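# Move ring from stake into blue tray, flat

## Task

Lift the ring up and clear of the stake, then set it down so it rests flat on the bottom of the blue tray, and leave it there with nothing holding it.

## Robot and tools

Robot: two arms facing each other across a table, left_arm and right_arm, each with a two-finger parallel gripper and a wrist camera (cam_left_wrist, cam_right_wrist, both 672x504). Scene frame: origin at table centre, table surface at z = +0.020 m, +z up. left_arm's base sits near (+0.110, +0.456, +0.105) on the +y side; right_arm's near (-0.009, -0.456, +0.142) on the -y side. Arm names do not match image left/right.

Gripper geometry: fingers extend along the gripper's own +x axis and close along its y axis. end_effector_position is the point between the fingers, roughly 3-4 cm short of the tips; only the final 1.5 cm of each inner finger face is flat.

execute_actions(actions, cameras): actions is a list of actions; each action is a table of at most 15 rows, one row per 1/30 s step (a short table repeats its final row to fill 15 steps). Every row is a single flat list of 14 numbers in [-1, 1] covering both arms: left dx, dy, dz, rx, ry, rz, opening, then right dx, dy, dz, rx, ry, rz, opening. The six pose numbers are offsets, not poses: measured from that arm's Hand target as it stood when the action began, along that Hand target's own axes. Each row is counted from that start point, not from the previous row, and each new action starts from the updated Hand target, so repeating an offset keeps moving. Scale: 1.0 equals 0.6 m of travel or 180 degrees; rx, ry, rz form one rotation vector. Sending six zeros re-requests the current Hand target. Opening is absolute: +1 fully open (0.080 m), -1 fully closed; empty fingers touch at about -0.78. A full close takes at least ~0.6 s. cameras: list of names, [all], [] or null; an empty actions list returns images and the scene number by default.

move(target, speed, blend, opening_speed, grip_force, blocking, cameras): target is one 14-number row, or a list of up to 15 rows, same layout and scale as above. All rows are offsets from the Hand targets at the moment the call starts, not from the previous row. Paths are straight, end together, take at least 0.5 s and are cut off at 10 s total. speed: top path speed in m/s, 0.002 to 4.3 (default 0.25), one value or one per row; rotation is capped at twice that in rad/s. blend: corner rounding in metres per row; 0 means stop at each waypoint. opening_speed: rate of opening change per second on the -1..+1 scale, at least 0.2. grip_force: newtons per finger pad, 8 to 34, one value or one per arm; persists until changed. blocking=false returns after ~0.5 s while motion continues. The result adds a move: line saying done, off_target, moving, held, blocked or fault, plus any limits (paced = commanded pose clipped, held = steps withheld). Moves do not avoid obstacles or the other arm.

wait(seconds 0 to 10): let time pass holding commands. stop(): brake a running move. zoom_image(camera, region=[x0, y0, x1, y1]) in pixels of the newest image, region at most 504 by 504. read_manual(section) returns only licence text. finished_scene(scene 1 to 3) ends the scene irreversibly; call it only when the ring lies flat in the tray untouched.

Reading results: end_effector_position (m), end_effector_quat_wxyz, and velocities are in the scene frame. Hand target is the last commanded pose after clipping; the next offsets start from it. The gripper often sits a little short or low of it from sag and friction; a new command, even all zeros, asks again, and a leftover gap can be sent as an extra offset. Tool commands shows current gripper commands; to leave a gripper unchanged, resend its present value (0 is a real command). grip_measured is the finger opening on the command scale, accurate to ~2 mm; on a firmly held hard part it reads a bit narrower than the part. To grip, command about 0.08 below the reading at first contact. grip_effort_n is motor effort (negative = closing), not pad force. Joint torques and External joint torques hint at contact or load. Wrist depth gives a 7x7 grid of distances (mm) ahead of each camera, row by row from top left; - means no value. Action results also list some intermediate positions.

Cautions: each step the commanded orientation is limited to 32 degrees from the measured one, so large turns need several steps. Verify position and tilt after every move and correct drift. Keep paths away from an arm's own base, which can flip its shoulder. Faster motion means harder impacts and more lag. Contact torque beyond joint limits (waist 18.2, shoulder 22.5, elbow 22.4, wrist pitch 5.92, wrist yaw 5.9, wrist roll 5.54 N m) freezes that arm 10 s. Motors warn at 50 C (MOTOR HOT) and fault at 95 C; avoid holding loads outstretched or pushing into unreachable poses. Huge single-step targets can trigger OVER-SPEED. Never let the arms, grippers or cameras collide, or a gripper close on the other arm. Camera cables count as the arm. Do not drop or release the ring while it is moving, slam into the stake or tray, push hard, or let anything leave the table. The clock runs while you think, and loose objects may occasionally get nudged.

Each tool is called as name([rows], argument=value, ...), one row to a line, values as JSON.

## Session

execute_actions(actions=[])

Scene clock: 0.00 s.
left_arm: end_effector_position=(-0.1709, +0.4349, +0.4126) grip_measured=+1.000 grip_effort_n=n/a end_effector_quat_wxyz=(+0.240, +0.310, +0.318, -0.863) | right_arm: end_effector_position=(+0.0513, -0.0550, +0.2044) grip_measured=+1.000 grip_effort_n=n/a end_effector_quat_wxyz=(+0.834, -0.152, +0.378, +0.373)
Joint positions: left_arm=[-1.635 1.126 1.369 -1.036 -0.265 -0.845 0.08] | right_arm=[0.025 1.768 0.977 -0.187 0.459 0.626 0.08]
Joint velocities: within noise
Joint torques (N m): no reading
External joint torques (N m): no reading
Heat: left arm: hottest wrist yaw 33 °C (+0.0 °C/min); right arm: hottest wrist pitch 31 °C (+0.0 °C/min).
Wrist depth (mm): cam_left_wrist=[487 1577 1707 1774 1555 1368 1135 / 462 507 1566 1861 1682 1402 1360 / 436 477 1555 1657 1816 2226 2083 / 412 448 490 424 1733 1941 2415 / 392 426 450 515 1545 93 2083 / - 93 411 472 1465 87 - / - 78 412 453 1446 - -] | cam_right_wrist=[341 340 340 340 342 331 1541 / 315 315 315 315 316 315 308 / 293 291 294 291 294 295 295 / 272 273 272 - 260 273 274 / 257 258 - - 246 253 259 / - 81 229 237 - - 75 / - - - - 221 223 78]
Hand target: left_arm -0.1708, +0.4348, +0.4130; -0.240, -0.309, -0.318, +0.864 | right_arm +0.0514, -0.0538, +0.2070; +0.834, -0.148, +0.377, +0.374
Tool commands: left_gripper/opening=+1.0 right_gripper/opening=+1.0
camera_calibration:
cam_left_wrist: T_world_to_cam=[[-0.553277, 0.713656, 0.429626, -0.579216], [0.585449, 0.700039, -0.408895, -0.00117086], [-0.592566, 0.0252922, -0.805125, 0.29918], [0, 0, 0, 1]] pos_world=[-0.142498, 0.406614, 0.489245]
cam_right_wrist: T_world_to_cam=[[0.732378, -0.679924, -0.0364146, -0.0555104], [-0.63891, -0.667742, -0.381987, 0.107442], [0.235407, 0.303024, -0.92345, 0.269843], [0, 0, 0, 1]] pos_world=[0.0457777, -0.0477682, 0.288207]

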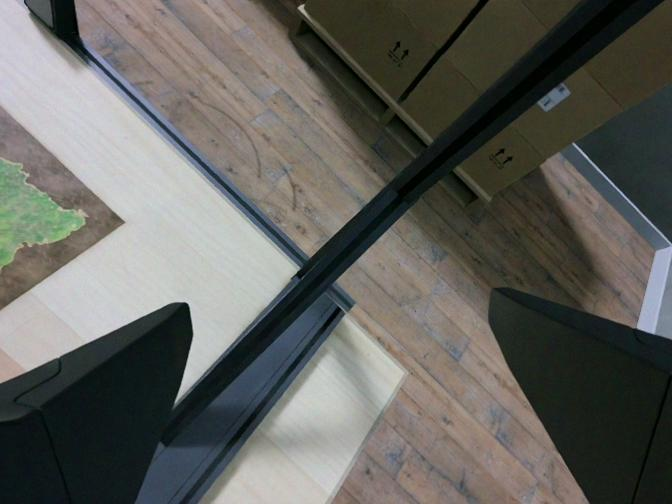

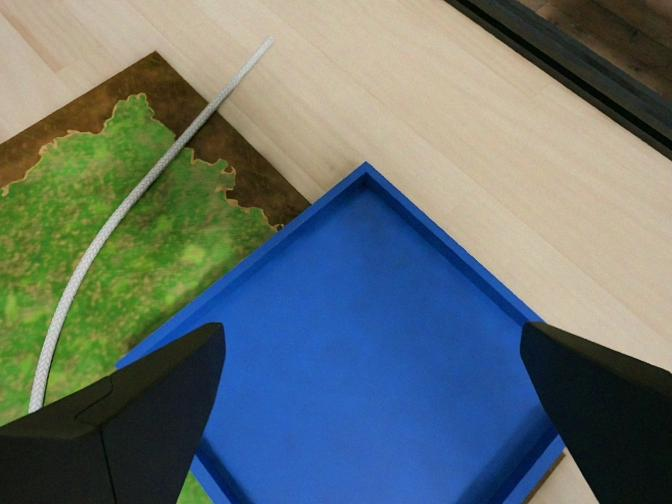

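move(target=[0,0,0,0,0,0,1,-0.175,0.239,-0.1235,-0.164,0.110,0.0356,-0.2], cameras=["cam_right_wrist"])

Scene clock: 13.27 s.
left_arm: end_effector_position=(-0.1709, +0.4349, +0.4126) grip_measured=+1.000 grip_effort_n=-2.1 end_effector_quat_wxyz=(+0.240, +0.310, +0.318, -0.863) | right_arm: end_effector_position=(-0.1366, -0.0529, +0.2391) grip_measured=-0.196 grip_effort_n=-17.4 end_effector_quat_wxyz=(+0.673, -0.396, +0.413, +0.469)
Joint positions: left_arm=[-1.635 1.126 1.369 -1.036 -0.265 -0.845 0.08] | right_arm=[0.432 1.996 1.592 -0.967 0.331 0.615 0.026]
Joint torques (N m): left_arm=[0.05 -2.8 5.82 1.48 -0.19 0.04] | right_arm=[-0.16 -10.2 6.48 0.3 -0.02 -0.22]
External joint torques (N m): left_arm=[0.06 0.01 -0.38 0.07 -0.04 0.01] | right_arm=[-0.15 -1.36 0.71 -0.34 -0.25 -0.23]
Heat: left arm: hottest wrist pitch 33 °C (+13.6 °C/min); right arm: hottest shoulder 32 °C (+13.6 °C/min).
Wrist depth (mm): cam_left_wrist=[479 1566 1788 1746 1534 1343 1135 / 466 505 1566 1788 1746 1402 1290 / 436 472 1555 1694 1788 1992 2365 / 411 444 493 510 1788 2064 2341 / 392 424 448 517 1555 93 2083 / - 93 416 479 1494 87 - / - 77 418 449 1428 - -] | cam_right_wrist=[252 259 269 282 292 306 318 / 252 259 269 282 290 284 300 / 252 260 270 282 293 - 316 / 253 262 270 279 293 - - / 253 259 271 283 296 302 328 / 254 260 66 286 - 81 329 / - - - 285 292 - -]
Hand target: left_arm -0.1708, +0.4348, +0.4130; -0.240, -0.309, -0.318, +0.864 | right_arm -0.1384, -0.0498, +0.2398; +0.671, -0.395, +0.413, +0.472
Off the commanded pose: left_arm 0.000 m, 0 deg | right_arm 0.004 m, 0 deg.
move: done
camera_calibration:
cam_right_wrist: T_world_to_cam=[[0.956493, -0.255068, 0.141641, 0.0952874], [-0.255015, -0.966754, -0.0188366, -0.0482386], [0.141736, -0.0181035, -0.989739, 0.331465], [0, 0, 0, 1]] pos_world=[-0.150424, -0.0163294, 0.313659]
Images, in order (width x height): cam_right_wrist 672x504.

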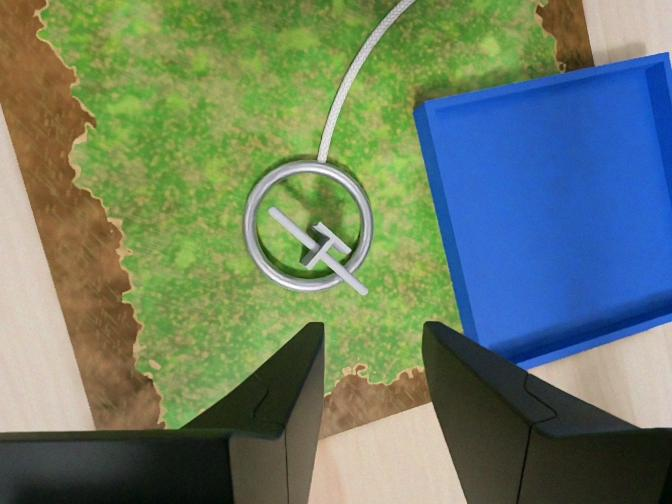

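move(target=[0,0,0,0,0,0,1,0.2055,0.1143,0.007,0.144,0.0216,-0.0537,-0.38], cameras=["cam_right_wrist"])

Scene clock: 37.27 s.
left_arm: end_effector_position=(-0.1709, +0.4349, +0.4126) grip_measured=+1.000 grip_effort_n=-2.1 end_effector_quat_wxyz=(+0.240, +0.310, +0.318, -0.863) | right_arm: end_effector_position=(-0.1762, +0.0064, +0.1184) grip_measured=-0.376 grip_effort_n=-17.4 end_effector_quat_wxyz=(+0.762, -0.287, +0.499, +0.297)
Joint positions: left_arm=[-1.635 1.126 1.369 -1.036 -0.265 -0.845 0.08] | right_arm=[0.469 2.573 2.086 -1.079 0.375 1.161 0.018]
Joint torques (N m): left_arm=[0.06 -2.83 5.83 1.47 -0.19 0.04] | right_arm=[0.13 -13.21 5.9 -0.05 0.52 0.3]
External joint torques (N m): left_arm=[0.07 -0.03 -0.36 0.08 -0.04 0.01] | right_arm=[0.13 -1.66 0.55 -0.37 0.25 0.3]
Heat: left arm: hottest wrist pitch 35 °C (+8.1 °C/min); right arm: hottest elbow 35 °C (+9.7 °C/min).
Wrist depth (mm): cam_left_wrist=[486 1577 1774 1733 1455 1328 1102 / 462 506 1645 1816 1733 1410 1343 / 438 476 1494 1707 1774 2027 2162 / 409 448 487 1504 1707 2045 2365 / 391 424 450 503 1566 93 2009 / - 93 414 477 1465 87 - / - 357 410 457 1474 - -] | cam_right_wrist=[139 143 150 156 164 170 175 / 139 143 149 156 164 173 179 / 140 144 150 155 163 173 181 / 140 143 150 155 164 169 183 / 140 144 150 154 164 160 183 / 140 143 70 160 76 176 183 / - - - 159 92 - -]
Hand target: left_arm -0.1708, +0.4348, +0.4130; -0.240, -0.309, -0.318, +0.864 | right_arm -0.1771, +0.0084, +0.1172; +0.765, -0.284, +0.496, +0.296
Off the commanded pose: left_arm 0.000 m, 0 deg | right_arm 0.003 m, 1 deg.
move: done
camera_calibration:
cam_right_wrist: T_world_to_cam=[[0.733909, -0.665224, 0.137311, 0.12929], [-0.670481, -0.741854, -0.0103909, -0.0788019], [0.108777, -0.0844387, -0.990473, 0.21336], [0, 0, 0, 1]] pos_world=[-0.170931, 0.0455628, 0.192755]
Images, in order (width x height): cam_right_wrist 672x504.

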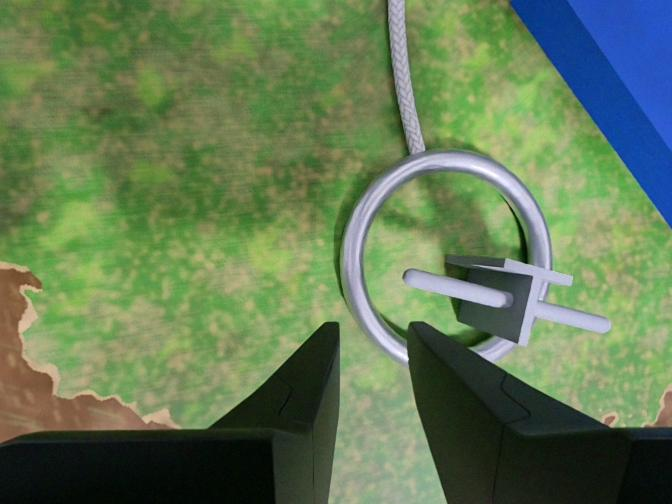

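move([
  [0,0,0,0,0,0,1,0.0187,0.042,0,0,0,-0.1,-0.38],
  [0,0,0,0,0,0,1,0.085,0.0235,-0.002,0,0,-0.1,-0.38],
], speed=0.12, cameras=["cam_right_wrist"])

Scene clock: 55.77 s.
left_arm: end_effector_position=(-0.1709, +0.4349, +0.4126) grip_measured=+1.000 grip_effort_n=-2.1 end_effector_quat_wxyz=(+0.240, +0.310, +0.318, -0.863) | right_arm: end_effector_position=(-0.1753, +0.0247, +0.0775) grip_measured=-0.376 grip_effort_n=-17.0 end_effector_quat_wxyz=(+0.797, -0.298, +0.450, +0.272)
Joint positions: left_arm=[-1.635 1.126 1.369 -1.036 -0.265 -0.845 0.08] | right_arm=[0.483 2.81 2.354 -1.179 0.492 1.203 0.018]
Joint torques (N m): left_arm=[0.07 -2.81 5.83 1.48 -0.19 0.04] | right_arm=[-0.73 -12.25 5.22 0.25 0.45 -0.19]
External joint torques (N m): left_arm=[0.08 0.02 -0.36 0.08 -0.04 0.02] | right_arm=[-0.75 -0.05 -0.02 0.06 0.12 -0.2]
Heat: left arm: hottest wrist pitch 36 °C (+6.5 °C/min); right arm: hottest shoulder 37 °C (+8.6 °C/min).
Wrist depth (mm): cam_left_wrist=[487 1555 1760 1733 1534 1336 179 / 459 503 1610 1802 1720 1368 1283 / 432 476 1524 1682 1816 2064 2045 / 412 443 493 1524 1846 1957 2415 / 391 428 448 529 1588 93 2045 / - 93 424 478 1534 87 - / - 82 411 457 1446 - -] | cam_right_wrist=[105 110 117 124 134 147 142 / 104 108 115 124 131 143 151 / 102 106 113 121 129 137 154 / 101 105 111 120 125 139 151 / 100 104 110 118 123 133 138 / 99 103 81 118 84 123 105 / - - - 114 118 - -]
Hand target: left_arm -0.1708, +0.4348, +0.4130; -0.240, -0.309, -0.318, +0.864 | right_arm -0.1714, +0.0257, +0.0677; +0.802, -0.358, +0.446, +0.173
Off the commanded pose: left_arm 0.000 m, 0 deg | right_arm 0.011 m, 13 deg.
joint sent to its limit (right arm) — joint 3 (elbow), upper limit, where the elbow is as straight as it goes. The joint targets are off in orientation, not in position.
move: off_target (right_arm)
camera_calibration:
cam_right_wrist: T_world_to_cam=[[0.696968, -0.680978, 0.224731, 0.133555], [-0.678044, -0.727825, -0.102603, -0.0596201], [0.233435, -0.0808664, -0.969004, 0.194502], [0, 0, 0, 1]] pos_world=[-0.178912, 0.0632836, 0.152343]
Images, in order (width x height): cam_right_wrist 672x504.

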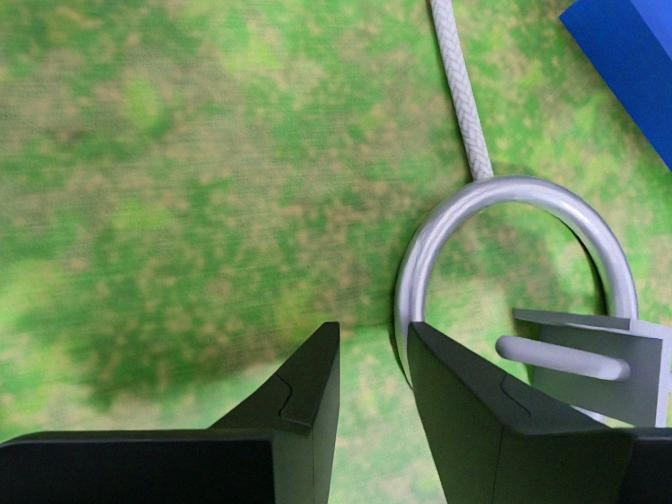

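move([
  [0,0,0,0,0,0,1,-0.015,-0.0077,-0.005,0.002,-0.0255,0.069,-0.38],
  [0,0,0,0,0,0,1,0.0137,-0.0077,-0.005,0.002,-0.0255,0.069,-0.38],
], speed=0.08, cameras=["cam_right_wrist"])

Scene clock: 70.97 s.
left_arm: end_effector_position=(-0.1709, +0.4349, +0.4126) grip_measured=+1.000 grip_effort_n=-2.1 end_effector_quat_wxyz=(+0.240, +0.310, +0.318, -0.863) | right_arm: end_effector_position=(-0.1728, +0.0255, +0.0741) grip_measured=-0.376 grip_effort_n=-16.5 end_effector_quat_wxyz=(+0.799, -0.283, +0.450, +0.282)
Joint positions: left_arm=[-1.635 1.126 1.369 -1.036 -0.265 -0.845 0.08] | right_arm=[0.479 2.765 2.248 -1.079 0.498 1.196 0.018]
Joint torques (N m): left_arm=[0.07 -2.79 5.82 1.48 -0.19 0.05] | right_arm=[-0.79 -13.05 2.53 -0.03 0.17 -0.16]
External joint torques (N m): left_arm=[0.07 0.05 -0.4 0.07 -0.03 0.02] | right_arm=[-0.98 -1 -2.7 -0.29 -0.16 -0.17]
Heat: left arm: hottest wrist pitch 36 °C (+3.0 °C/min); right arm: hottest shoulder 41 °C (+9.0 °C/min).
Wrist depth (mm): cam_left_wrist=[488 1577 1733 1707 1534 1328 185 / 453 1455 1610 1774 1633 233 1788 / 436 480 1588 1645 310 2183 2341 / 411 449 493 514 1760 2027 2270 / 393 424 451 518 1566 93 2027 / - 93 407 477 1465 87 - / - 82 414 458 1410 - -] | cam_right_wrist=[106 111 117 124 131 143 138 / 104 108 115 122 129 140 147 / 103 106 112 120 127 132 146 / 102 105 111 118 121 133 140 / 99 103 108 115 119 129 136 / 98 102 105 115 116 93 104 / - - - 110 114 - -]
Hand target: left_arm -0.1708, +0.4348, +0.4130; -0.240, -0.309, -0.318, +0.864 | right_arm -0.1659, +0.0200, +0.0617; +0.797, -0.298, +0.450, +0.271
Off the commanded pose: left_arm 0.000 m, 0 deg | right_arm 0.015 m, 2 deg.
move: off_target (right_arm)
camera_calibration:
cam_right_wrist: T_world_to_cam=[[0.701372, -0.68605, 0.193426, 0.136374], [-0.67724, -0.726017, -0.119355, -0.0563534], [0.222314, -0.0472835, -0.973828, 0.188265], [0, 0, 0, 1]] pos_world=[-0.175668, 0.0615477, 0.150234]
Images, in order (width x height): cam_right_wrist 672x504.

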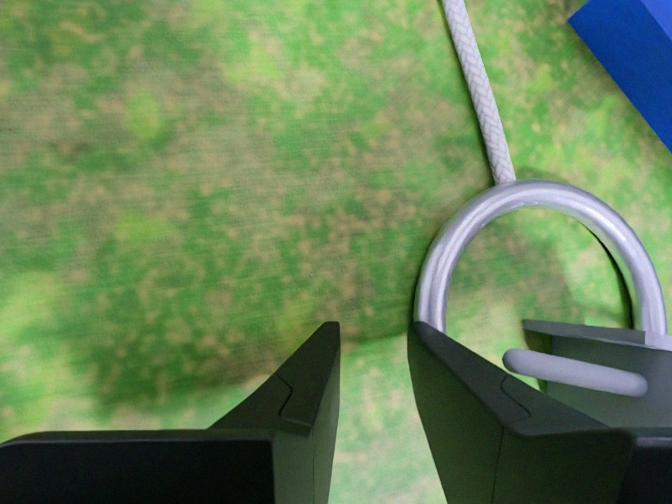

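move([
  [0,0,0,0,0,0,1,-0.05,0.0,0,0,0,0,-0.3],
  [0,0,0,0,0,0,1,-0.04,-0.018,0.006,0,0,0,-0.3],
  [0,0,0,0,0,0,1,0.0045,-0.018,0.006,0,0,0,-0.3],
], speed=0.1, blend=[0.004,0,0], cameras=["cam_right_wrist"])

Scene clock: 83.87 s.
left_arm: end_effector_position=(-0.1709, +0.4349, +0.4126) grip_measured=+1.000 grip_effort_n=-2.1 end_effector_quat_wxyz=(+0.240, +0.310, +0.318, -0.863) | right_arm: end_effector_position=(-0.1683, +0.0128, +0.0743) grip_measured=-0.302 grip_effort_n=13.3 end_effector_quat_wxyz=(+0.794, -0.298, +0.448, +0.281)
Joint positions: left_arm=[-1.635 1.126 1.369 -1.036 -0.265 -0.845 0.08] | right_arm=[0.482 2.71 2.141 -1.046 0.493 1.181 0.021]
Joint torques (N m): left_arm=[0.06 -2.81 5.81 1.47 -0.19 0.04] | right_arm=[-2.56 -12.66 3.03 1.52 0.38 -0.26]
External joint torques (N m): left_arm=[0.07 0.02 -0.4 0.07 -0.04 0.02] | right_arm=[-2.56 -0.83 -2.1 1.29 0.04 -0.27]
Heat: left arm: hottest wrist pitch 37 °C (+3.0 °C/min); right arm: hottest shoulder 42 °C (+9.0 °C/min).
Wrist depth (mm): cam_left_wrist=[486 1524 1733 1720 1545 1328 188 / 464 1484 1588 1816 1746 1384 1428 / 436 473 1534 1694 310 2142 2293 / 411 446 495 1545 1816 1974 2365 / 393 427 456 517 1588 93 1992 / - 87 404 477 1514 87 - / - 82 414 453 1428 - -] | cam_right_wrist=[106 111 117 125 134 146 135 / 105 109 115 123 131 143 149 / 104 107 113 122 128 134 150 / 102 106 112 120 127 138 144 / - 105 110 118 115 115 135 / 99 103 70 116 96 107 109 / - - - 114 118 - -]
Hand target: left_arm -0.1708, +0.4348, +0.4130; -0.240, -0.309, -0.318, +0.864 | right_arm -0.1550, +0.0158, +0.0632; +0.797, -0.297, +0.450, +0.271
Off the commanded pose: left_arm 0.000 m, 0 deg | right_arm 0.017 m, 1 deg.
move: off_target (right_arm)
camera_calibration:
cam_right_wrist: T_world_to_cam=[[0.710117, -0.670024, 0.216338, 0.124044], [-0.665267, -0.739122, -0.105446, -0.0613878], [0.230552, -0.0690435, -0.970607, 0.188281], [0, 0, 0, 1]] pos_world=[-0.172333, 0.0507387, 0.149438]
Images, in order (width x height): cam_right_wrist 672x504.

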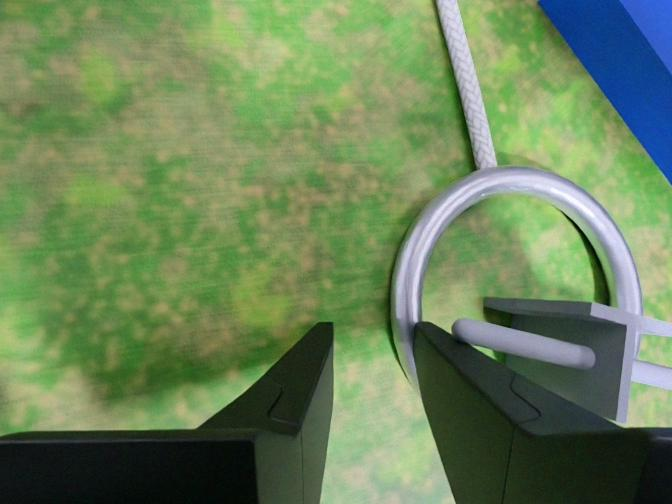

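move([
  [0,0,0,0,0,0,1,-0.07,0.0,0,0,0,0,-0.3],
  [0,0,0,0,0,0,1,-0.07,-0.0095,-0.03,0,0,0,-0.3],
  [0,0,0,0,0,0,1,-0.0117,-0.0095,-0.03,0,0,0,-0.3],
], speed=0.1, blend=[0.004,0,0], cameras=["cam_right_wrist"])

Scene clock: 131.53 s.
left_arm: end_effector_position=(-0.1709, +0.4349, +0.4126) grip_measured=+1.000 grip_effort_n=-1.6 end_effector_quat_wxyz=(+0.240, +0.310, +0.318, -0.863) | right_arm: end_effector_position=(-0.1693, +0.0016, +0.0745) grip_measured=-0.302 grip_effort_n=13.3 end_effector_quat_wxyz=(+0.798, -0.288, +0.450, +0.278)
Joint positions: left_arm=[-1.635 1.126 1.369 -1.036 -0.265 -0.845 0.08] | right_arm=[0.495 2.662 2.043 -0.999 0.496 1.215 0.021]
Joint torques (N m): left_arm=[0.07 -2.79 5.83 1.47 -0.18 0.04] | right_arm=[-0.69 -12.52 2.51 0.68 0.18 -0.17]
External joint torques (N m): left_arm=[0.07 0.05 -0.39 0.07 -0.02 0.02] | right_arm=[-0.7 -0.89 -2.58 0.43 -0.15 -0.18]
Heat: left arm: hottest wrist pitch 37 °C (+1.0 °C/min); right arm: hottest shoulder 47 °C (+6.0 °C/min).
Wrist depth (mm): cam_left_wrist=[485 1524 1788 1733 1588 1312 176 / 465 505 1633 1788 1746 1402 1320 / 434 475 1555 1707 1831 2083 2270 / 415 444 485 509 1774 2045 2341 / 393 428 447 530 1622 93 1992 / - 87 - 478 1504 87 - / - 77 416 451 1410 - -] | cam_right_wrist=[108 112 119 127 135 146 140 / 106 110 117 124 132 144 149 / 105 108 114 122 130 137 151 / 103 107 113 119 128 138 148 / - 105 110 118 108 104 109 / 100 103 70 117 96 98 142 / - - - 114 118 - -]
Hand target: left_arm -0.1708, +0.4348, +0.4130; -0.240, -0.309, -0.318, +0.864 | right_arm -0.1643, -0.0022, +0.0632; +0.797, -0.298, +0.450, +0.271
Off the commanded pose: left_arm 0.000 m, 0 deg | right_arm 0.013 m, 1 deg.
move: off_target (right_arm)
camera_calibration:
cam_right_wrist: T_world_to_cam=[[0.69908, -0.685031, 0.204987, 0.116143], [-0.678013, -0.726113, -0.114274, -0.071814], [0.227125, -0.0590974, -0.972071, 0.187385], [0, 0, 0, 1]] pos_world=[-0.172443, 0.0384902, 0.150137]
Images, in order (width x height): cam_right_wrist 672x504.

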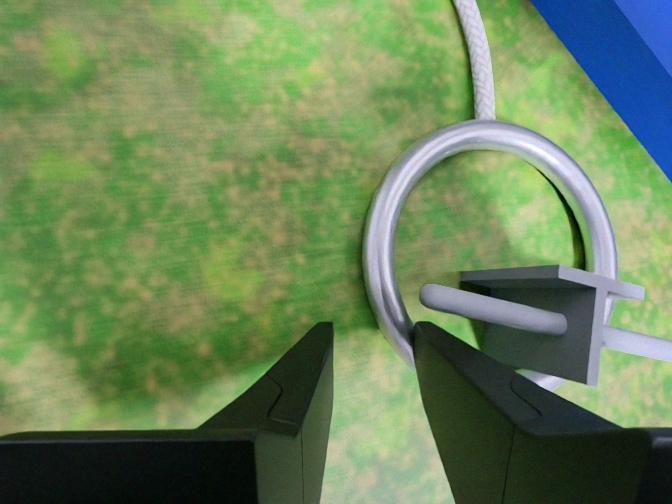

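move([
  [0,0,0,0,0,0,1,-0.05,0.0,0,0,0,0,-0.3],
  [0,0,0,0,0,0,1,-0.045,-0.018,0.007,0,0,0,-0.3],
  [0,0,0,0,0,0,1,0.0,-0.018,0.007,0,0,0,-0.3],
], speed=0.1, blend=[0.004,0,0], cameras=["cam_right_wrist"])

zoom_image(camera="cam_right_wrist", region=[300, 200, 600, 450])

Scene clock: 144.10 s.
left_arm: end_effector_position=(-0.1709, +0.4349, +0.4126) grip_measured=+1.000 grip_effort_n=-1.6 end_effector_quat_wxyz=(+0.240, +0.310, +0.318, -0.863) | right_arm: end_effector_position=(-0.1578, -0.0039, +0.0746) grip_measured=-0.302 grip_effort_n=13.7 end_effector_quat_wxyz=(+0.797, -0.290, +0.452, +0.275)
Joint positions: left_arm=[-1.635 1.126 1.369 -1.036 -0.265 -0.845 0.08] | right_arm=[0.477 2.619 1.96 -0.957 0.491 1.2 0.021]
Joint torques (N m): left_arm=[0.06 -2.82 5.85 1.47 -0.19 0.04] | right_arm=[-0.39 -12.77 3.16 0.3 0.41 -0.23]
External joint torques (N m): left_arm=[0.05 0.02 -0.35 0.08 -0.03 0.02] | right_arm=[-0.3 -1.41 -1.81 0.06 0.07 -0.25]
Heat: left arm: hottest wrist pitch 37 °C (+0.0 °C/min); right arm: hottest shoulder 45 °C (+3.0 °C/min).
Wrist depth (mm): cam_left_wrist=[480 1599 1733 1760 1524 1360 189 / 463 1504 1645 1774 1694 1343 1328 / 437 477 1494 1669 1802 2226 1974 / 410 450 487 1555 1774 2027 2270 / 394 425 453 524 1599 93 2064 / - 87 393 479 1494 87 - / - 362 412 453 1446 - -] | cam_right_wrist=[105 109 116 124 133 140 128 / 104 107 114 122 128 140 146 / 102 105 112 119 126 134 148 / 101 104 110 114 125 134 146 / 99 103 109 113 92 95 144 / 98 101 75 114 96 - 141 / - - - 112 116 - -]
Hand target: left_arm -0.1708, +0.4348, +0.4130; -0.240, -0.309, -0.318, +0.864 | right_arm -0.1543, -0.0064, +0.0676; +0.797, -0.298, +0.450, +0.271
Off the commanded pose: left_arm 0.000 m, 0 deg | right_arm 0.008 m, 1 deg.
move: done
camera_calibration:
cam_right_wrist: T_world_to_cam=[[0.696647, -0.686638, 0.207874, 0.103771], [-0.681476, -0.723919, -0.107383, -0.0690828], [0.224217, -0.0668535, -0.972243, 0.184134], [0, 0, 0, 1]] pos_world=[-0.160656, 0.0335528, 0.150034]
Images, in order (width x height): cam_right_wrist 672x504.

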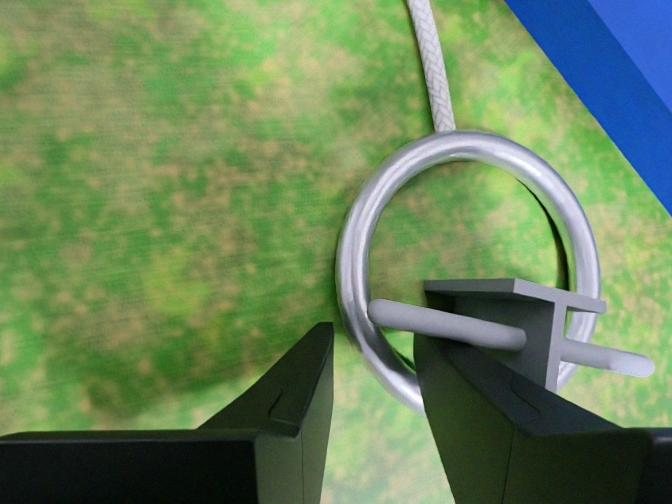

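Scaled by 1.680 from the camera's 672x504 image, which has a finer 960x720 frame.

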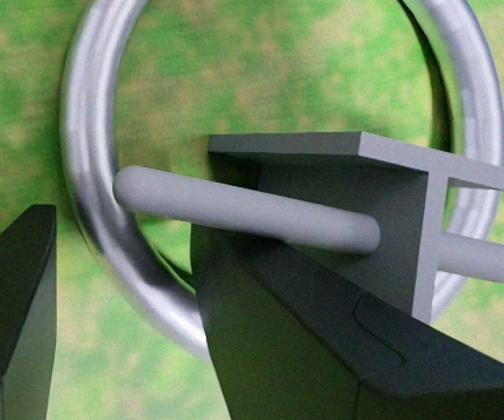

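move([
  [0,0,0,0,0,0,1,0.006,0,0,0,0,0,-0.3],
  [0,0,0,0,0,0,1,0.006,0,0,0,0,0,-0.95],
], speed=0.1, opening_speed=0.5, cameras=["cam_right_wrist"])

zoom_image(camera="cam_right_wrist", region=[300, 200, 600, 450])

Scene clock: 153.03 s.
left_arm: end_effector_position=(-0.1709, +0.4349, +0.4126) grip_measured=+1.000 grip_effort_n=-2.1 end_effector_quat_wxyz=(+0.240, +0.310, +0.318, -0.863) | right_arm: end_effector_position=(-0.1571, -0.0021, +0.0731) grip_measured=-0.640 grip_effort_n=-83.5 end_effector_quat_wxyz=(+0.797, -0.288, +0.452, +0.278)
Joint positions: left_arm=[-1.635 1.126 1.369 -1.036 -0.265 -0.845 0.08] | right_arm=[0.474 2.62 1.956 -0.943 0.491 1.194 0.006]
Joint torques (N m): left_arm=[0.06 -2.79 5.85 1.48 -0.19 0.03] | right_arm=[-0.43 -12.29 3.13 0.12 0.42 -0.16]
External joint torques (N m): left_arm=[0.06 0.04 -0.36 0.07 -0.04 0.01] | right_arm=[-0.34 -1.06 -1.75 -0.11 0.08 -0.17]
Heat: left arm: hottest wrist pitch 37 °C (+0.0 °C/min); right arm: hottest shoulder 45 °C (+1.0 °C/min).
Wrist depth (mm): cam_left_wrist=[499 1555 1707 1788 1514 1328 178 / 465 509 1555 1760 1669 1393 1465 / 434 473 1474 1694 1831 2064 2341 / 410 450 489 1534 1774 2064 2162 / 393 427 449 517 1566 93 2162 / - 93 421 477 1484 87 - / - 77 414 454 1410 - -] | cam_right_wrist=[105 109 115 123 132 139 128 / 103 107 113 121 129 136 141 / 102 104 112 119 125 133 145 / 100 104 110 117 124 131 144 / - 102 108 112 102 93 141 / - 101 106 107 83 103 137 / - - - - 85 - -]
Hand target: left_arm -0.1708, +0.4348, +0.4130; -0.240, -0.309, -0.318, +0.864 | right_arm -0.1528, -0.0059, +0.0643; +0.797, -0.298, +0.450, +0.271
Off the commanded pose: left_arm 0.000 m, 0 deg | right_arm 0.010 m, 1 deg.
move: off_target (right_arm); target 2's new opening was sent with right_arm's hand 0.011 m and 1 deg from that target
camera_calibration:
cam_right_wrist: T_world_to_cam=[[0.698828, -0.686168, 0.202025, 0.105539], [-0.680132, -0.724884, -0.109378, -0.0671121], [0.221496, -0.0609673, -0.973254, 0.182269], [0, 0, 0, 1]] pos_world=[-0.15977, 0.0348813, 0.148731]
Images, in order (width x height): cam_right_wrist 672x504.

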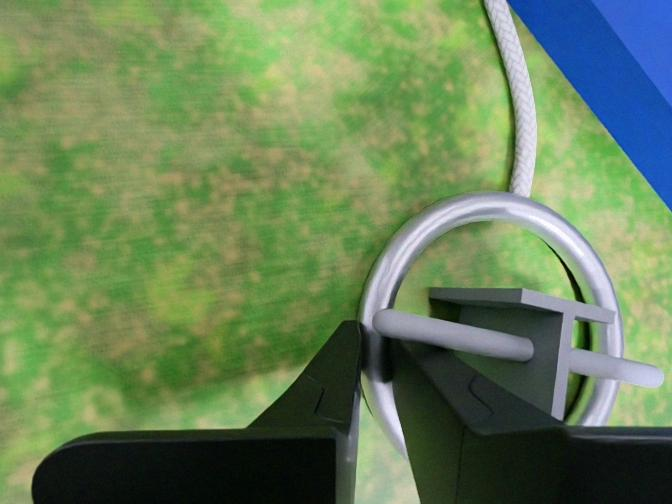

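Scaled by 1.680 from the camera's 672x504 image, which has a finer 960x720 frame.

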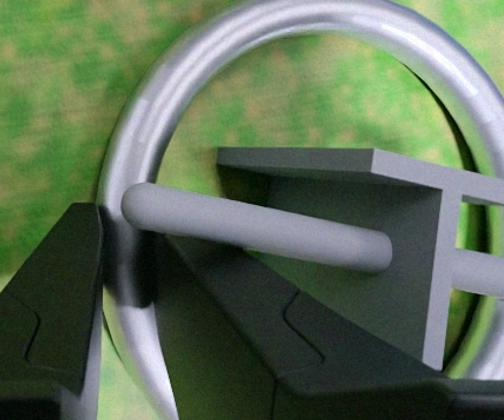

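move(target=[0,0,0,0,0,0,1,-0.032,0.043,0.015,0,0,0,-0.95], speed=0.08, cameras=["cam_right_wrist"])

Scene clock: 166.20 s.
left_arm: end_effector_position=(-0.1709, +0.4349, +0.4126) grip_measured=+1.000 grip_effort_n=-2.1 end_effector_quat_wxyz=(+0.240, +0.310, +0.318, -0.863) | right_arm: end_effector_position=(-0.1729, +0.0124, +0.0781) grip_measured=-0.640 grip_effort_n=-83.5 end_effector_quat_wxyz=(+0.795, -0.304, +0.449, +0.271)
Joint positions: left_arm=[-1.635 1.126 1.369 -1.036 -0.265 -0.845 0.08] | right_arm=[0.49 2.745 2.225 -1.127 0.491 1.205 0.006]
Joint torques (N m): left_arm=[0.08 -2.81 5.82 1.47 -0.19 0.04] | right_arm=[-0.02 -14.22 5.95 -0.25 0.36 0.3]
External joint torques (N m): left_arm=[0.07 0 -0.38 0.06 -0.03 0.02] | right_arm=[-0.19 -2.27 0.81 -0.42 0.04 0.28]
Heat: left arm: hottest wrist pitch 38 °C (+1.0 °C/min); right arm: hottest shoulder 47 °C (+1.0 °C/min).
Wrist depth (mm): cam_left_wrist=[483 1577 1707 1669 1484 1351 1108 / 462 509 1566 1733 1657 1384 1384 / 434 471 1524 1657 1760 2122 2027 / 412 450 487 514 1733 1974 2365 / 391 427 450 514 1599 93 2083 / - 87 375 479 1484 87 - / - 77 418 454 1437 - -] | cam_right_wrist=[103 108 115 124 134 146 - / 102 106 113 122 131 142 152 / 100 104 112 120 128 136 153 / 99 103 109 119 126 136 151 / - 102 109 113 125 112 108 / - 101 106 108 83 126 143 / - - - - 85 - -]
Hand target: left_arm -0.1708, +0.4348, +0.4130; -0.240, -0.309, -0.318, +0.864 | right_arm -0.1744, +0.0149, +0.0791; +0.797, -0.298, +0.450, +0.271
Off the commanded pose: left_arm 0.000 m, 0 deg | right_arm 0.003 m, 1 deg.
move: done
camera_calibration:
cam_right_wrist: T_world_to_cam=[[0.69928, -0.675226, 0.234687, 0.122927], [-0.674109, -0.732125, -0.0978262, -0.06666], [0.237875, -0.0897971, -0.967136, 0.1942], [0, 0, 0, 1]] pos_world=[-0.177092, 0.0516389, 0.152447]
Images, in order (width x height): cam_right_wrist 672x504.

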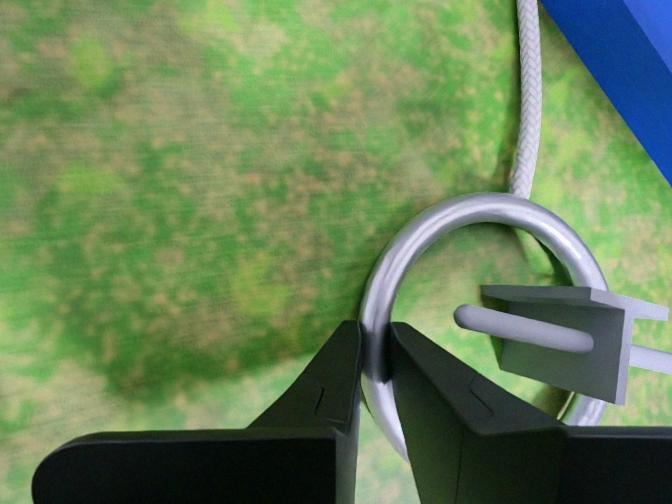

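move([
  [0,0,0,0,0,0,1,-0.079,-0.027,0.05,0,0,0,-0.95],
  [0,0,0,0,0,0,1,-0.1145,-0.1095,0.0507,0,0,0,-0.95],
], speed=0.12, cameras=["cam_right_wrist"])

Scene clock: 180.50 s.
left_arm: end_effector_position=(-0.1709, +0.4349, +0.4126) grip_measured=+1.000 grip_effort_n=-1.6 end_effector_quat_wxyz=(+0.240, +0.310, +0.318, -0.863) | right_arm: end_effector_position=(-0.1439, -0.0192, +0.1618) grip_measured=-0.774 grip_effort_n=-17.0 end_effector_quat_wxyz=(+0.796, -0.300, +0.453, +0.268)
Joint positions: left_arm=[-1.635 1.126 1.369 -1.036 -0.265 -0.845 0.08] | right_arm=[0.464 2.422 1.951 -1.164 0.488 1.187 0]
Joint torques (N m): left_arm=[0.07 -2.81 5.84 1.47 -0.19 0.03] | right_arm=[-0.18 -15.67 3.53 0.05 0.57 -0.21]
External joint torques (N m): left_arm=[0.1 0.07 -0.4 0.06 -0.03 0.01] | right_arm=[-0.2 -4.81 -1.76 -0.16 0.23 -0.22]
Heat: left arm: hottest wrist pitch 38 °C (+1.0 °C/min); right arm: hottest shoulder 48 °C (+1.0 °C/min).
Wrist depth (mm): cam_left_wrist=[478 1610 1682 1733 1494 1368 1108 / 462 503 1610 1733 1694 1428 1484 / 440 472 1566 1682 1846 2102 - / 410 446 489 1566 1774 1992 2341 / 392 424 449 521 1524 93 1992 / - 93 379 477 1514 87 - / - 77 414 453 1446 - -] | cam_right_wrist=[181 190 203 215 227 250 259 / 178 188 200 211 224 - 264 / 176 185 198 211 223 242 259 / 175 184 194 205 225 - 252 / 173 181 190 171 221 236 260 / 171 178 187 - 81 238 255 / - - - - - - -]
Hand target: left_arm -0.1708, +0.4348, +0.4130; -0.240, -0.309, -0.318, +0.864 | right_arm -0.1423, -0.0190, +0.1672; +0.797, -0.298, +0.450, +0.271
Off the commanded pose: left_arm 0.000 m, 0 deg | right_arm 0.006 m, 1 deg.
move: done
camera_calibration:
cam_right_wrist: T_world_to_cam=[[0.693769, -0.682517, 0.229901, 0.0615214], [-0.682001, -0.72518, -0.0948091, -0.0634872], [0.231429, -0.0910173, -0.968585, 0.264617], [0, 0, 0, 1]] pos_world=[-0.14722, 0.0200345, 0.236141]
Images, in order (width x height): cam_right_wrist 672x504.

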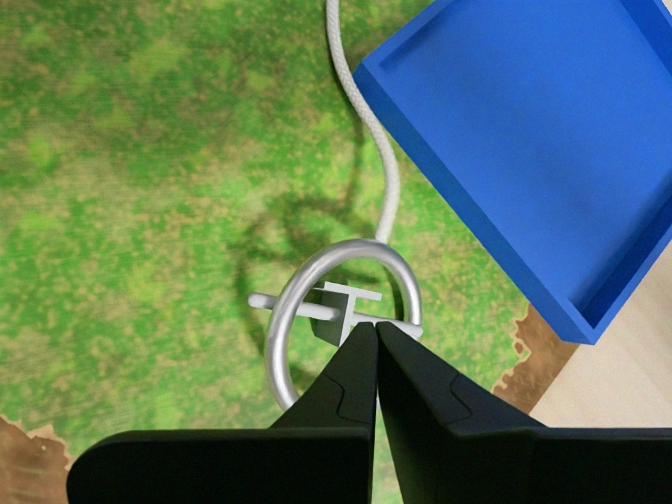

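move(target=[0,0,0,0,0,0,1,-0.027,0.051,-0.037,0,0,0,-0.3], speed=0.15, cameras=["cam_right_wrist"])

zoom_image(camera="cam_right_wrist", region=[250, 180, 550, 430])

Scene clock: 192.40 s.
left_arm: end_effector_position=(-0.1709, +0.4349, +0.4126) grip_measured=+1.000 grip_effort_n=-1.6 end_effector_quat_wxyz=(+0.240, +0.310, +0.318, -0.863) | right_arm: end_effector_position=(-0.1830, -0.0190, +0.1667) grip_measured=-0.304 grip_effort_n=19.8 end_effector_quat_wxyz=(+0.795, -0.302, +0.449, +0.273)
Joint positions: left_arm=[-1.635 1.126 1.369 -1.036 -0.265 -0.845 0.08] | right_arm=[0.539 2.514 2.138 -1.29 0.488 1.258 0.021]
Joint torques (N m): left_arm=[0.06 -2.8 5.84 1.47 -0.19 0.04] | right_arm=[-0.25 -12.89 5.91 -0.19 0.36 0.32]
External joint torques (N m): left_arm=[0.07 0.05 -0.41 0.07 -0.03 0.01] | right_arm=[-0.27 -1.74 0.68 -0.34 0.03 0.31]
Heat: left arm: hottest wrist pitch 38 °C (+1.0 °C/min); right arm: hottest shoulder 48 °C (+1.0 °C/min).
Wrist depth (mm): cam_left_wrist=[468 1534 1746 1733 1524 1351 1130 / 461 508 1622 1816 1633 1393 1320 / 441 473 1494 1669 1846 2083 2441 / 409 446 491 1484 1720 2009 2341 / 393 428 448 498 1599 93 2027 / - 87 391 480 1514 87 - / - 82 412 460 1428 - -] | cam_right_wrist=[186 195 209 224 236 - - / 183 192 204 220 232 248 273 / 180 190 203 215 230 248 - / 179 186 199 206 221 246 256 / 177 184 195 206 223 243 266 / 174 181 70 208 86 241 261 / - - - 205 88 - -]
Hand target: left_arm -0.1708, +0.4348, +0.4130; -0.240, -0.309, -0.318, +0.864 | right_arm -0.1832, -0.0168, +0.1652; +0.797, -0.297, +0.450, +0.271
Off the commanded pose: left_arm 0.000 m, 0 deg | right_arm 0.003 m, 1 deg.
move: done
camera_calibration:
cam_right_wrist: T_world_to_cam=[[0.701529, -0.674637, 0.229612, 0.0892678], [-0.67244, -0.733341, -0.100183, -0.0870778], [0.235971, -0.0841191, -0.968113, 0.279374], [0, 0, 0, 1]] pos_world=[-0.187103, 0.0198664, 0.241245]
Images, in order (width x height): cam_right_wrist 672x504.

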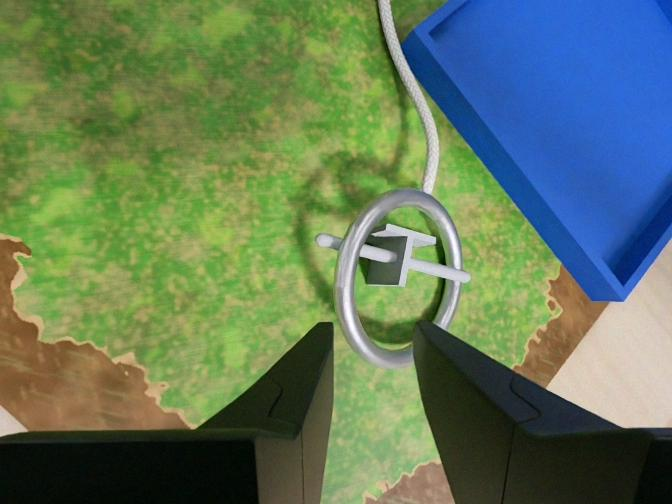

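Scaled by 1.680 from the camera's 672x504 image, which has a finer 960x720 frame.

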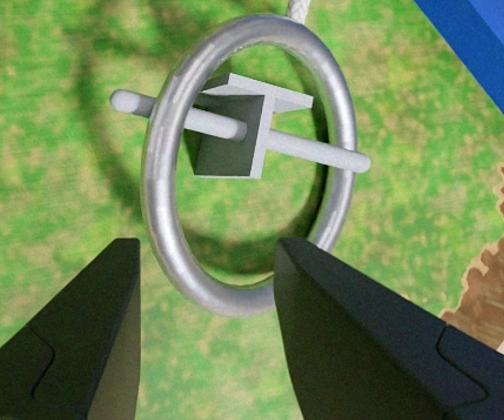

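move(target=[0,0,0,0,0,0,1,0.078,0.009,-0.030,0,0,0,-0.3], speed=0.12, cameras=["cam_right_wrist"])

zoom_image(camera="cam_right_wrist", region=[250, 180, 550, 430])

Scene clock: 200.13 s.
left_arm: end_effector_position=(-0.1709, +0.4349, +0.4126) grip_measured=+1.000 grip_effort_n=-2.1 end_effector_quat_wxyz=(+0.240, +0.310, +0.318, -0.863) | right_arm: end_effector_position=(-0.1783, -0.0171, +0.1191) grip_measured=-0.304 grip_effort_n=19.8 end_effector_quat_wxyz=(+0.797, -0.292, +0.452, +0.274)
Joint positions: left_arm=[-1.635 1.126 1.369 -1.036 -0.265 -0.845 0.08] | right_arm=[0.529 2.55 2.012 -1.112 0.488 1.258 0.021]
Joint torques (N m): left_arm=[0.05 -2.82 5.86 1.47 -0.18 0.04] | right_arm=[-0.26 -13.55 3.55 0.03 0.39 -0.17]
External joint torques (N m): left_arm=[0.05 -0.08 -0.35 0.05 -0.03 0.02] | right_arm=[-0.34 -2.33 -1.59 -0.15 0.06 -0.18]
Heat: left arm: hottest wrist pitch 38 °C (+1.0 °C/min); right arm: hottest shoulder 48 °C (+3.0 °C/min).
Wrist depth (mm): cam_left_wrist=[490 1577 1788 1694 1534 1376 1092 / 464 503 1633 1831 1733 1376 1376 / 439 466 1494 1682 1802 2122 2009 / 412 442 495 1566 1746 1924 2248 / 393 428 450 518 1588 93 2027 / - 87 433 478 1484 87 - / - 78 420 456 1419 - -] | cam_right_wrist=[144 152 161 172 181 193 202 / 142 149 158 169 180 191 205 / 141 146 155 166 174 192 - / 138 144 153 160 140 189 201 / 136 141 150 159 170 186 200 / 135 140 70 159 87 183 197 / - - - 158 161 - -]
Hand target: left_arm -0.1708, +0.4348, +0.4130; -0.240, -0.309, -0.318, +0.864 | right_arm -0.1762, -0.0185, +0.1152; +0.797, -0.298, +0.450, +0.271
Off the commanded pose: left_arm 0.000 m, 0 deg | right_arm 0.005 m, 1 deg.
move: done
camera_calibration:
cam_right_wrist: T_world_to_cam=[[0.696199, -0.68536, 0.213516, 0.0989837], [-0.681072, -0.724619, -0.105205, -0.0880544], [0.226821, -0.0721767, -0.971258, 0.231282], [0, 0, 0, 1]] pos_world=[-0.181343, 0.0207267, 0.194236]
Images, in order (width x height): cam_right_wrist 672x504.

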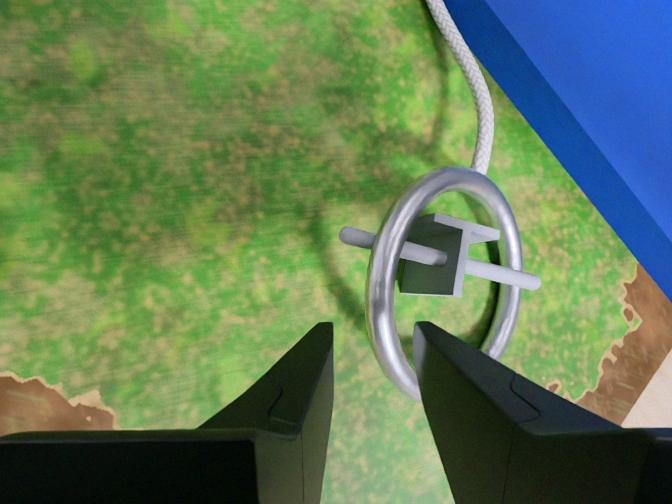

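Scaled by 1.680 from the camera's 672x504 image, which has a finer 960x720 frame.

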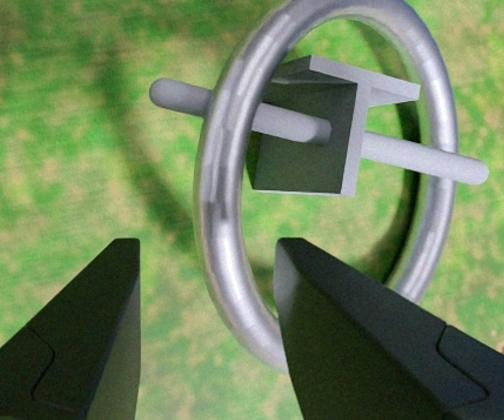

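move([
  [0,0,0,0,0,0,1,0.036,-0.005,0,0,0,0,-0.3],
  [0,0,0,0,0,0,1,0.036,-0.005,0,0,0,0,-0.95],
], speed=0.08, opening_speed=0.5, cameras=["cam_right_wrist"])

zoom_image(camera="cam_right_wrist", region=[300, 180, 600, 430])

Scene clock: 211.00 s.
left_arm: end_effector_position=(-0.1709, +0.4349, +0.4126) grip_measured=+1.000 grip_effort_n=-2.1 end_effector_quat_wxyz=(+0.240, +0.310, +0.318, -0.863) | right_arm: end_effector_position=(-0.1669, -0.0147, +0.1023) grip_measured=-0.642 grip_effort_n=-83.5 end_effector_quat_wxyz=(+0.797, -0.290, +0.453, +0.275)
Joint positions: left_arm=[-1.635 1.126 1.369 -1.036 -0.265 -0.845 0.08] | right_arm=[0.504 2.552 1.948 -1.027 0.488 1.232 0.006]
Joint torques (N m): left_arm=[0.08 -2.8 5.84 1.47 -0.19 0.04] | right_arm=[-0.19 -12.89 3.39 0.04 0.47 -0.18]
External joint torques (N m): left_arm=[0.07 0.09 -0.45 0.05 -0.03 0.02] | right_arm=[-0.11 -1.68 -1.65 -0.15 0.13 -0.19]
Heat: left arm: hottest wrist pitch 38 °C (+1.0 °C/min); right arm: hottest shoulder 47 °C (+2.0 °C/min).
Wrist depth (mm): cam_left_wrist=[491 1566 1746 1774 1524 1343 184 / 460 507 1657 1802 1657 1376 1254 / 441 478 1545 1707 309 2204 3784 / 412 448 493 424 1802 1992 2390 / 391 428 445 521 1610 93 2064 / - 87 401 481 1474 86 - / - 77 411 451 1428 - -] | cam_right_wrist=[130 135 144 154 164 173 186 / 128 133 142 151 162 169 - / 126 131 140 149 156 171 179 / 125 131 137 145 122 163 179 / 123 128 136 141 133 161 179 / 122 126 133 81 82 165 175 / - - - - 77 - -]
Hand target: left_arm -0.1708, +0.4348, +0.4130; -0.240, -0.309, -0.318, +0.864 | right_arm -0.1644, -0.0170, +0.0969; +0.797, -0.298, +0.450, +0.271
Off the commanded pose: left_arm 0.000 m, 0 deg | right_arm 0.006 m, 1 deg.
move: done
camera_calibration:
cam_right_wrist: T_world_to_cam=[[0.696215, -0.686926, 0.208369, 0.096799], [-0.682317, -0.72345, -0.105187, -0.0805528], [0.223, -0.0689414, -0.972377, 0.212135], [0, 0, 0, 1]] pos_world=[-0.169662, 0.0228428, 0.177633]
Images, in order (width x height): cam_right_wrist 672x504.

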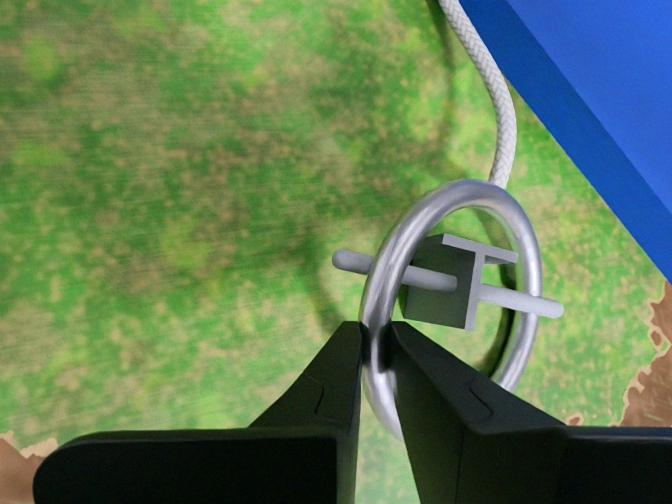

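Scaled by 1.680 from the camera's 672x504 image, which has a finer 960x720 frame.

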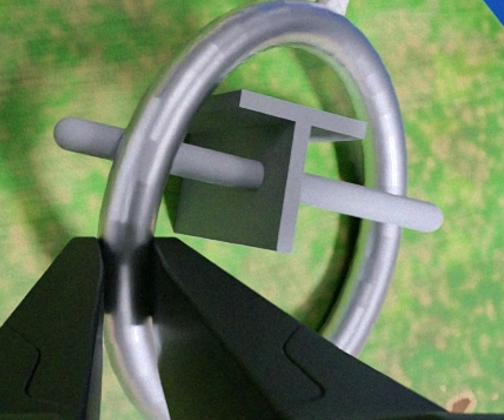

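move([
  [0,0,0,0,0,0,1,-0.051,-0.0565,0.021,0,0,0.111,-0.95],
  [0,0,0,0,0,0,1,-0.07,-0.121,0.026,0,0,0.222,-0.95],
], speed=0.1, blend=0.005, cameras=["cam_right_wrist"])

zoom_image(camera="cam_right_wrist", region=[250, 100, 650, 400])

Scene clock: 235.20 s.
left_arm: end_effector_position=(-0.1709, +0.4349, +0.4126) grip_measured=+1.000 grip_effort_n=-2.1 end_effector_quat_wxyz=(+0.240, +0.310, +0.318, -0.863) | right_arm: end_effector_position=(-0.1236, -0.0627, +0.1502) grip_measured=-0.642 grip_effort_n=-83.5 end_effector_quat_wxyz=(+0.659, -0.132, +0.528, +0.520)
Joint positions: left_arm=[-1.635 1.126 1.369 -1.036 -0.265 -0.845 0.08] | right_arm=[0.32 1.874 0.918 -0.031 0.073 0.853 0.006]
Joint torques (N m): left_arm=[0.07 -2.82 5.84 1.47 -0.19 0.04] | right_arm=[-0.31 -11.92 3.68 1.18 -0.18 -0.28]
External joint torques (N m): left_arm=[0.08 0.08 -0.39 0.07 -0.04 0.02] | right_arm=[-0.35 -4.59 -1.46 0 -0.24 -0.26]
Heat: left arm: hottest wrist pitch 38 °C (+0.0 °C/min); right arm: hottest shoulder 49 °C (+2.0 °C/min).
Wrist depth (mm): cam_left_wrist=[483 1577 1788 1760 1484 1343 1102 / 464 505 1645 1846 1669 1419 1368 / 434 478 1545 1707 1760 2083 2102 / 411 444 489 516 1788 1992 2390 / 391 424 452 520 1622 93 2122 / - 87 401 478 1494 86 - / - 82 414 451 1419 - -] | cam_right_wrist=[289 264 240 219 203 175 168 / 286 259 234 215 200 179 163 / 279 256 230 212 194 178 174 / 272 251 227 210 187 175 167 / 268 245 224 109 186 173 166 / 262 242 - 109 82 171 163 / - - - - 77 - -]
Hand target: left_arm -0.1708, +0.4348, +0.4130; -0.240, -0.309, -0.318, +0.864 | right_arm -0.1237, -0.0617, +0.1571; +0.656, -0.126, +0.525, +0.527
Off the commanded pose: left_arm 0.000 m, 0 deg | right_arm 0.007 m, 1 deg.
move: done
camera_calibration:
cam_right_wrist: T_world_to_cam=[[0.819367, -0.429843, -0.379305, 0.143223], [-0.499681, -0.85982, -0.105019, -0.0666546], [-0.280992, 0.275581, -0.919293, 0.197088], [0, 0, 0, 1]] pos_world=[-0.0952785, -0.0500609, 0.228507]
Images, in order (width x height): cam_right_wrist 672x504.

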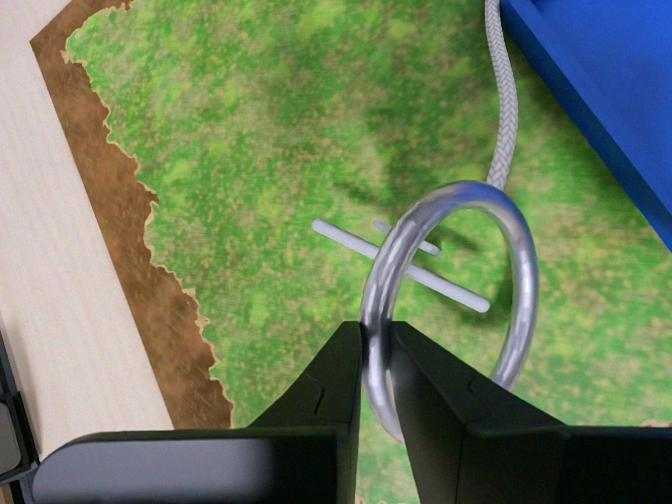

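Scaled by 1.260 from the camera's 672x504 image, which has a finer 960x720 frame.

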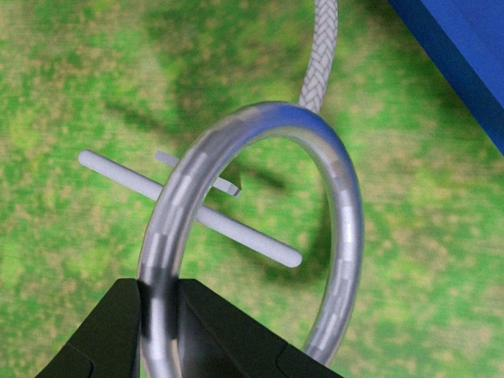

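move([
  [0,0,0,0,0,0,1,-0.083,-0.12,-0.036,0,0,0,-0.95],
  [0,0,0,0,0,0,1,-0.199,-0.065,0.023,0,0,0,-0.95],
], speed=0.12, cameras=["cam_right_wrist"])

Scene clock: 245.03 s.
left_arm: end_effector_position=(-0.1709, +0.4349, +0.4126) grip_measured=+1.000 grip_effort_n=-2.1 end_effector_quat_wxyz=(+0.240, +0.310, +0.318, -0.863) | right_arm: end_effector_position=(-0.0701, -0.1403, +0.2348) grip_measured=-0.642 grip_effort_n=-83.5 end_effector_quat_wxyz=(+0.658, -0.137, +0.531, +0.516)
Joint positions: left_arm=[-1.635 1.126 1.369 -1.036 -0.265 -0.845 0.08] | right_arm=[0.204 1.364 0.776 -0.41 0.007 0.757 0.006]
Joint torques (N m): left_arm=[0.07 -2.81 5.82 1.47 -0.19 0.04] | right_arm=[-0.33 -7.64 7.25 0.97 -0.22 -0.27]
External joint torques (N m): left_arm=[0.08 0.14 -0.47 0.06 -0.04 0.02] | right_arm=[-0.34 -3.09 1.24 -0.18 -0.25 -0.25]
Heat: left arm: hottest wrist pitch 38 °C (+0.0 °C/min); right arm: hottest shoulder 48 °C (+0.0 °C/min).
Wrist depth (mm): cam_left_wrist=[486 1566 1720 1746 1504 1360 1130 / 462 505 1610 1802 1694 1384 1320 / 435 469 1428 1645 1802 2142 1924 / 410 444 490 515 1788 2027 2341 / 398 423 450 515 1588 93 2083 / - 87 400 474 1494 86 - / - 82 417 451 1437 - -] | cam_right_wrist=[418 378 343 314 - 259 244 / 414 373 338 309 268 256 - / 409 364 335 303 277 251 - / 395 362 329 305 272 246 239 / 379 355 327 109 271 250 240 / 1453 356 - 109 83 247 237 / - - - - 77 - -]
Hand target: left_arm -0.1708, +0.4348, +0.4130; -0.240, -0.309, -0.318, +0.864 | right_arm -0.0711, -0.1348, +0.2458; +0.656, -0.126, +0.525, +0.527
Off the commanded pose: left_arm 0.000 m, 0 deg | right_arm 0.012 m, 2 deg.
move: off_target (right_arm)
camera_calibration:
cam_right_wrist: T_world_to_cam=[[0.81971, -0.43502, -0.372602, 0.0959107], [-0.49934, -0.861422, -0.092803, -0.100779], [-0.280597, 0.262127, -0.923339, 0.310285], [0, 0, 0, 1]] pos_world=[-0.0418767, -0.126424, 0.312883]
Images, in order (width x height): cam_right_wrist 672x504.

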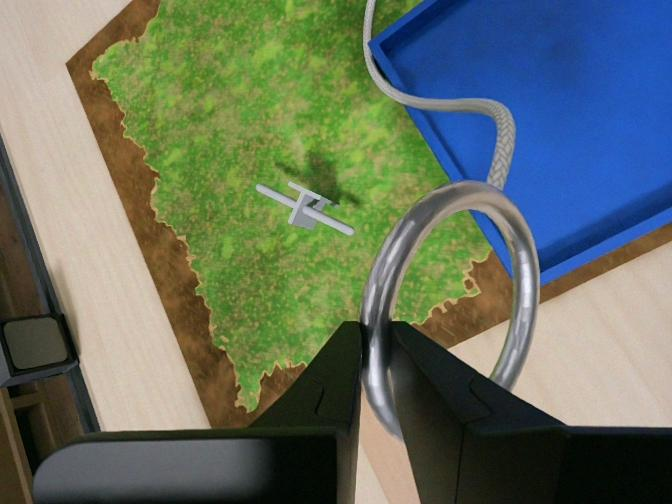

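move(target=[0,0,0,0,0,0,1,0.137,-0.077,0.181,-0.132,0.044,-0.1286,-0.95], speed=0.2, cameras=["cam_right_wrist"])

Scene clock: 254.47 s.
left_arm: end_effector_position=(-0.1709, +0.4349, +0.4126) grip_measured=+1.000 grip_effort_n=-1.6 end_effector_quat_wxyz=(+0.240, +0.310, +0.318, -0.863) | right_arm: end_effector_position=(+0.0166, -0.0350, +0.2015) grip_measured=-0.642 grip_effort_n=-83.5 end_effector_quat_wxyz=(+0.667, -0.396, +0.421, +0.471)
Joint positions: left_arm=[-1.635 1.126 1.369 -1.036 -0.265 -0.845 0.08] | right_arm=[0.022 1.953 1.373 -0.688 0.208 0.204 0.006]
Joint torques (N m): left_arm=[0.07 -2.81 5.84 1.47 -0.19 0.04] | right_arm=[-0.22 -10.29 6.82 0.54 0.42 -0.25]
External joint torques (N m): left_arm=[0.08 0.04 -0.36 0.09 -0.03 0.01] | right_arm=[-0.22 -1.85 1.13 -0.26 0.29 -0.26]
Heat: left arm: hottest wrist pitch 38 °C (+0.0 °C/min); right arm: hottest shoulder 46 °C (-2.0 °C/min).
Wrist depth (mm): cam_left_wrist=[480 1555 1707 1746 1555 1368 185 / 461 503 1633 1788 1474 1351 1343 / 435 475 1545 1669 1788 2027 2495 / 415 448 491 1534 1746 2009 2293 / 394 428 449 523 1622 93 2083 / - 87 416 477 1455 86 - / - 82 419 458 1428 - -] | cam_right_wrist=[218 224 231 238 246 256 265 / 219 224 232 238 247 254 267 / 220 226 217 205 127 249 270 / 221 227 235 234 111 242 272 / 220 231 235 - - 159 272 / 224 230 234 109 82 256 274 / - - - - 77 - -]
Hand target: left_arm -0.1708, +0.4348, +0.4130; -0.240, -0.309, -0.318, +0.864 | right_arm +0.0186, -0.0297, +0.2058; +0.671, -0.395, +0.413, +0.472
Off the commanded pose: left_arm 0.000 m, 0 deg | right_arm 0.007 m, 1 deg.
move: done
camera_calibration:
cam_right_wrist: T_world_to_cam=[[0.959587, -0.25036, 0.128505, -0.0385805], [-0.252019, -0.967716, -0.00345225, 0.00427177], [0.125221, -0.0290729, -0.991703, 0.273145], [0, 0, 0, 1]] pos_world=[0.00389454, 0.00241596, 0.275851]
Images, in order (width x height): cam_right_wrist 672x504.

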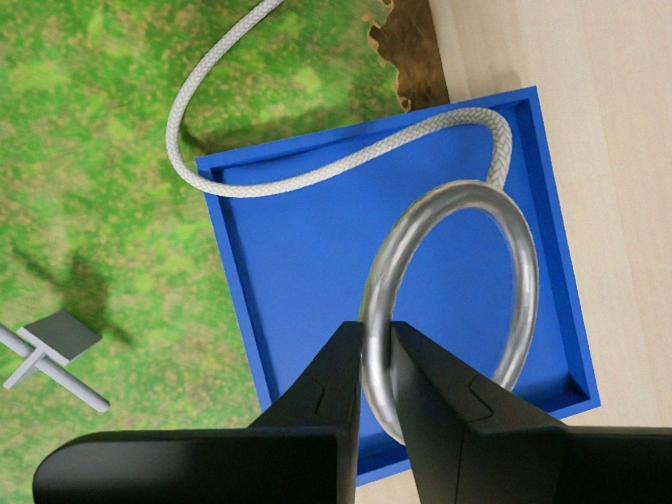

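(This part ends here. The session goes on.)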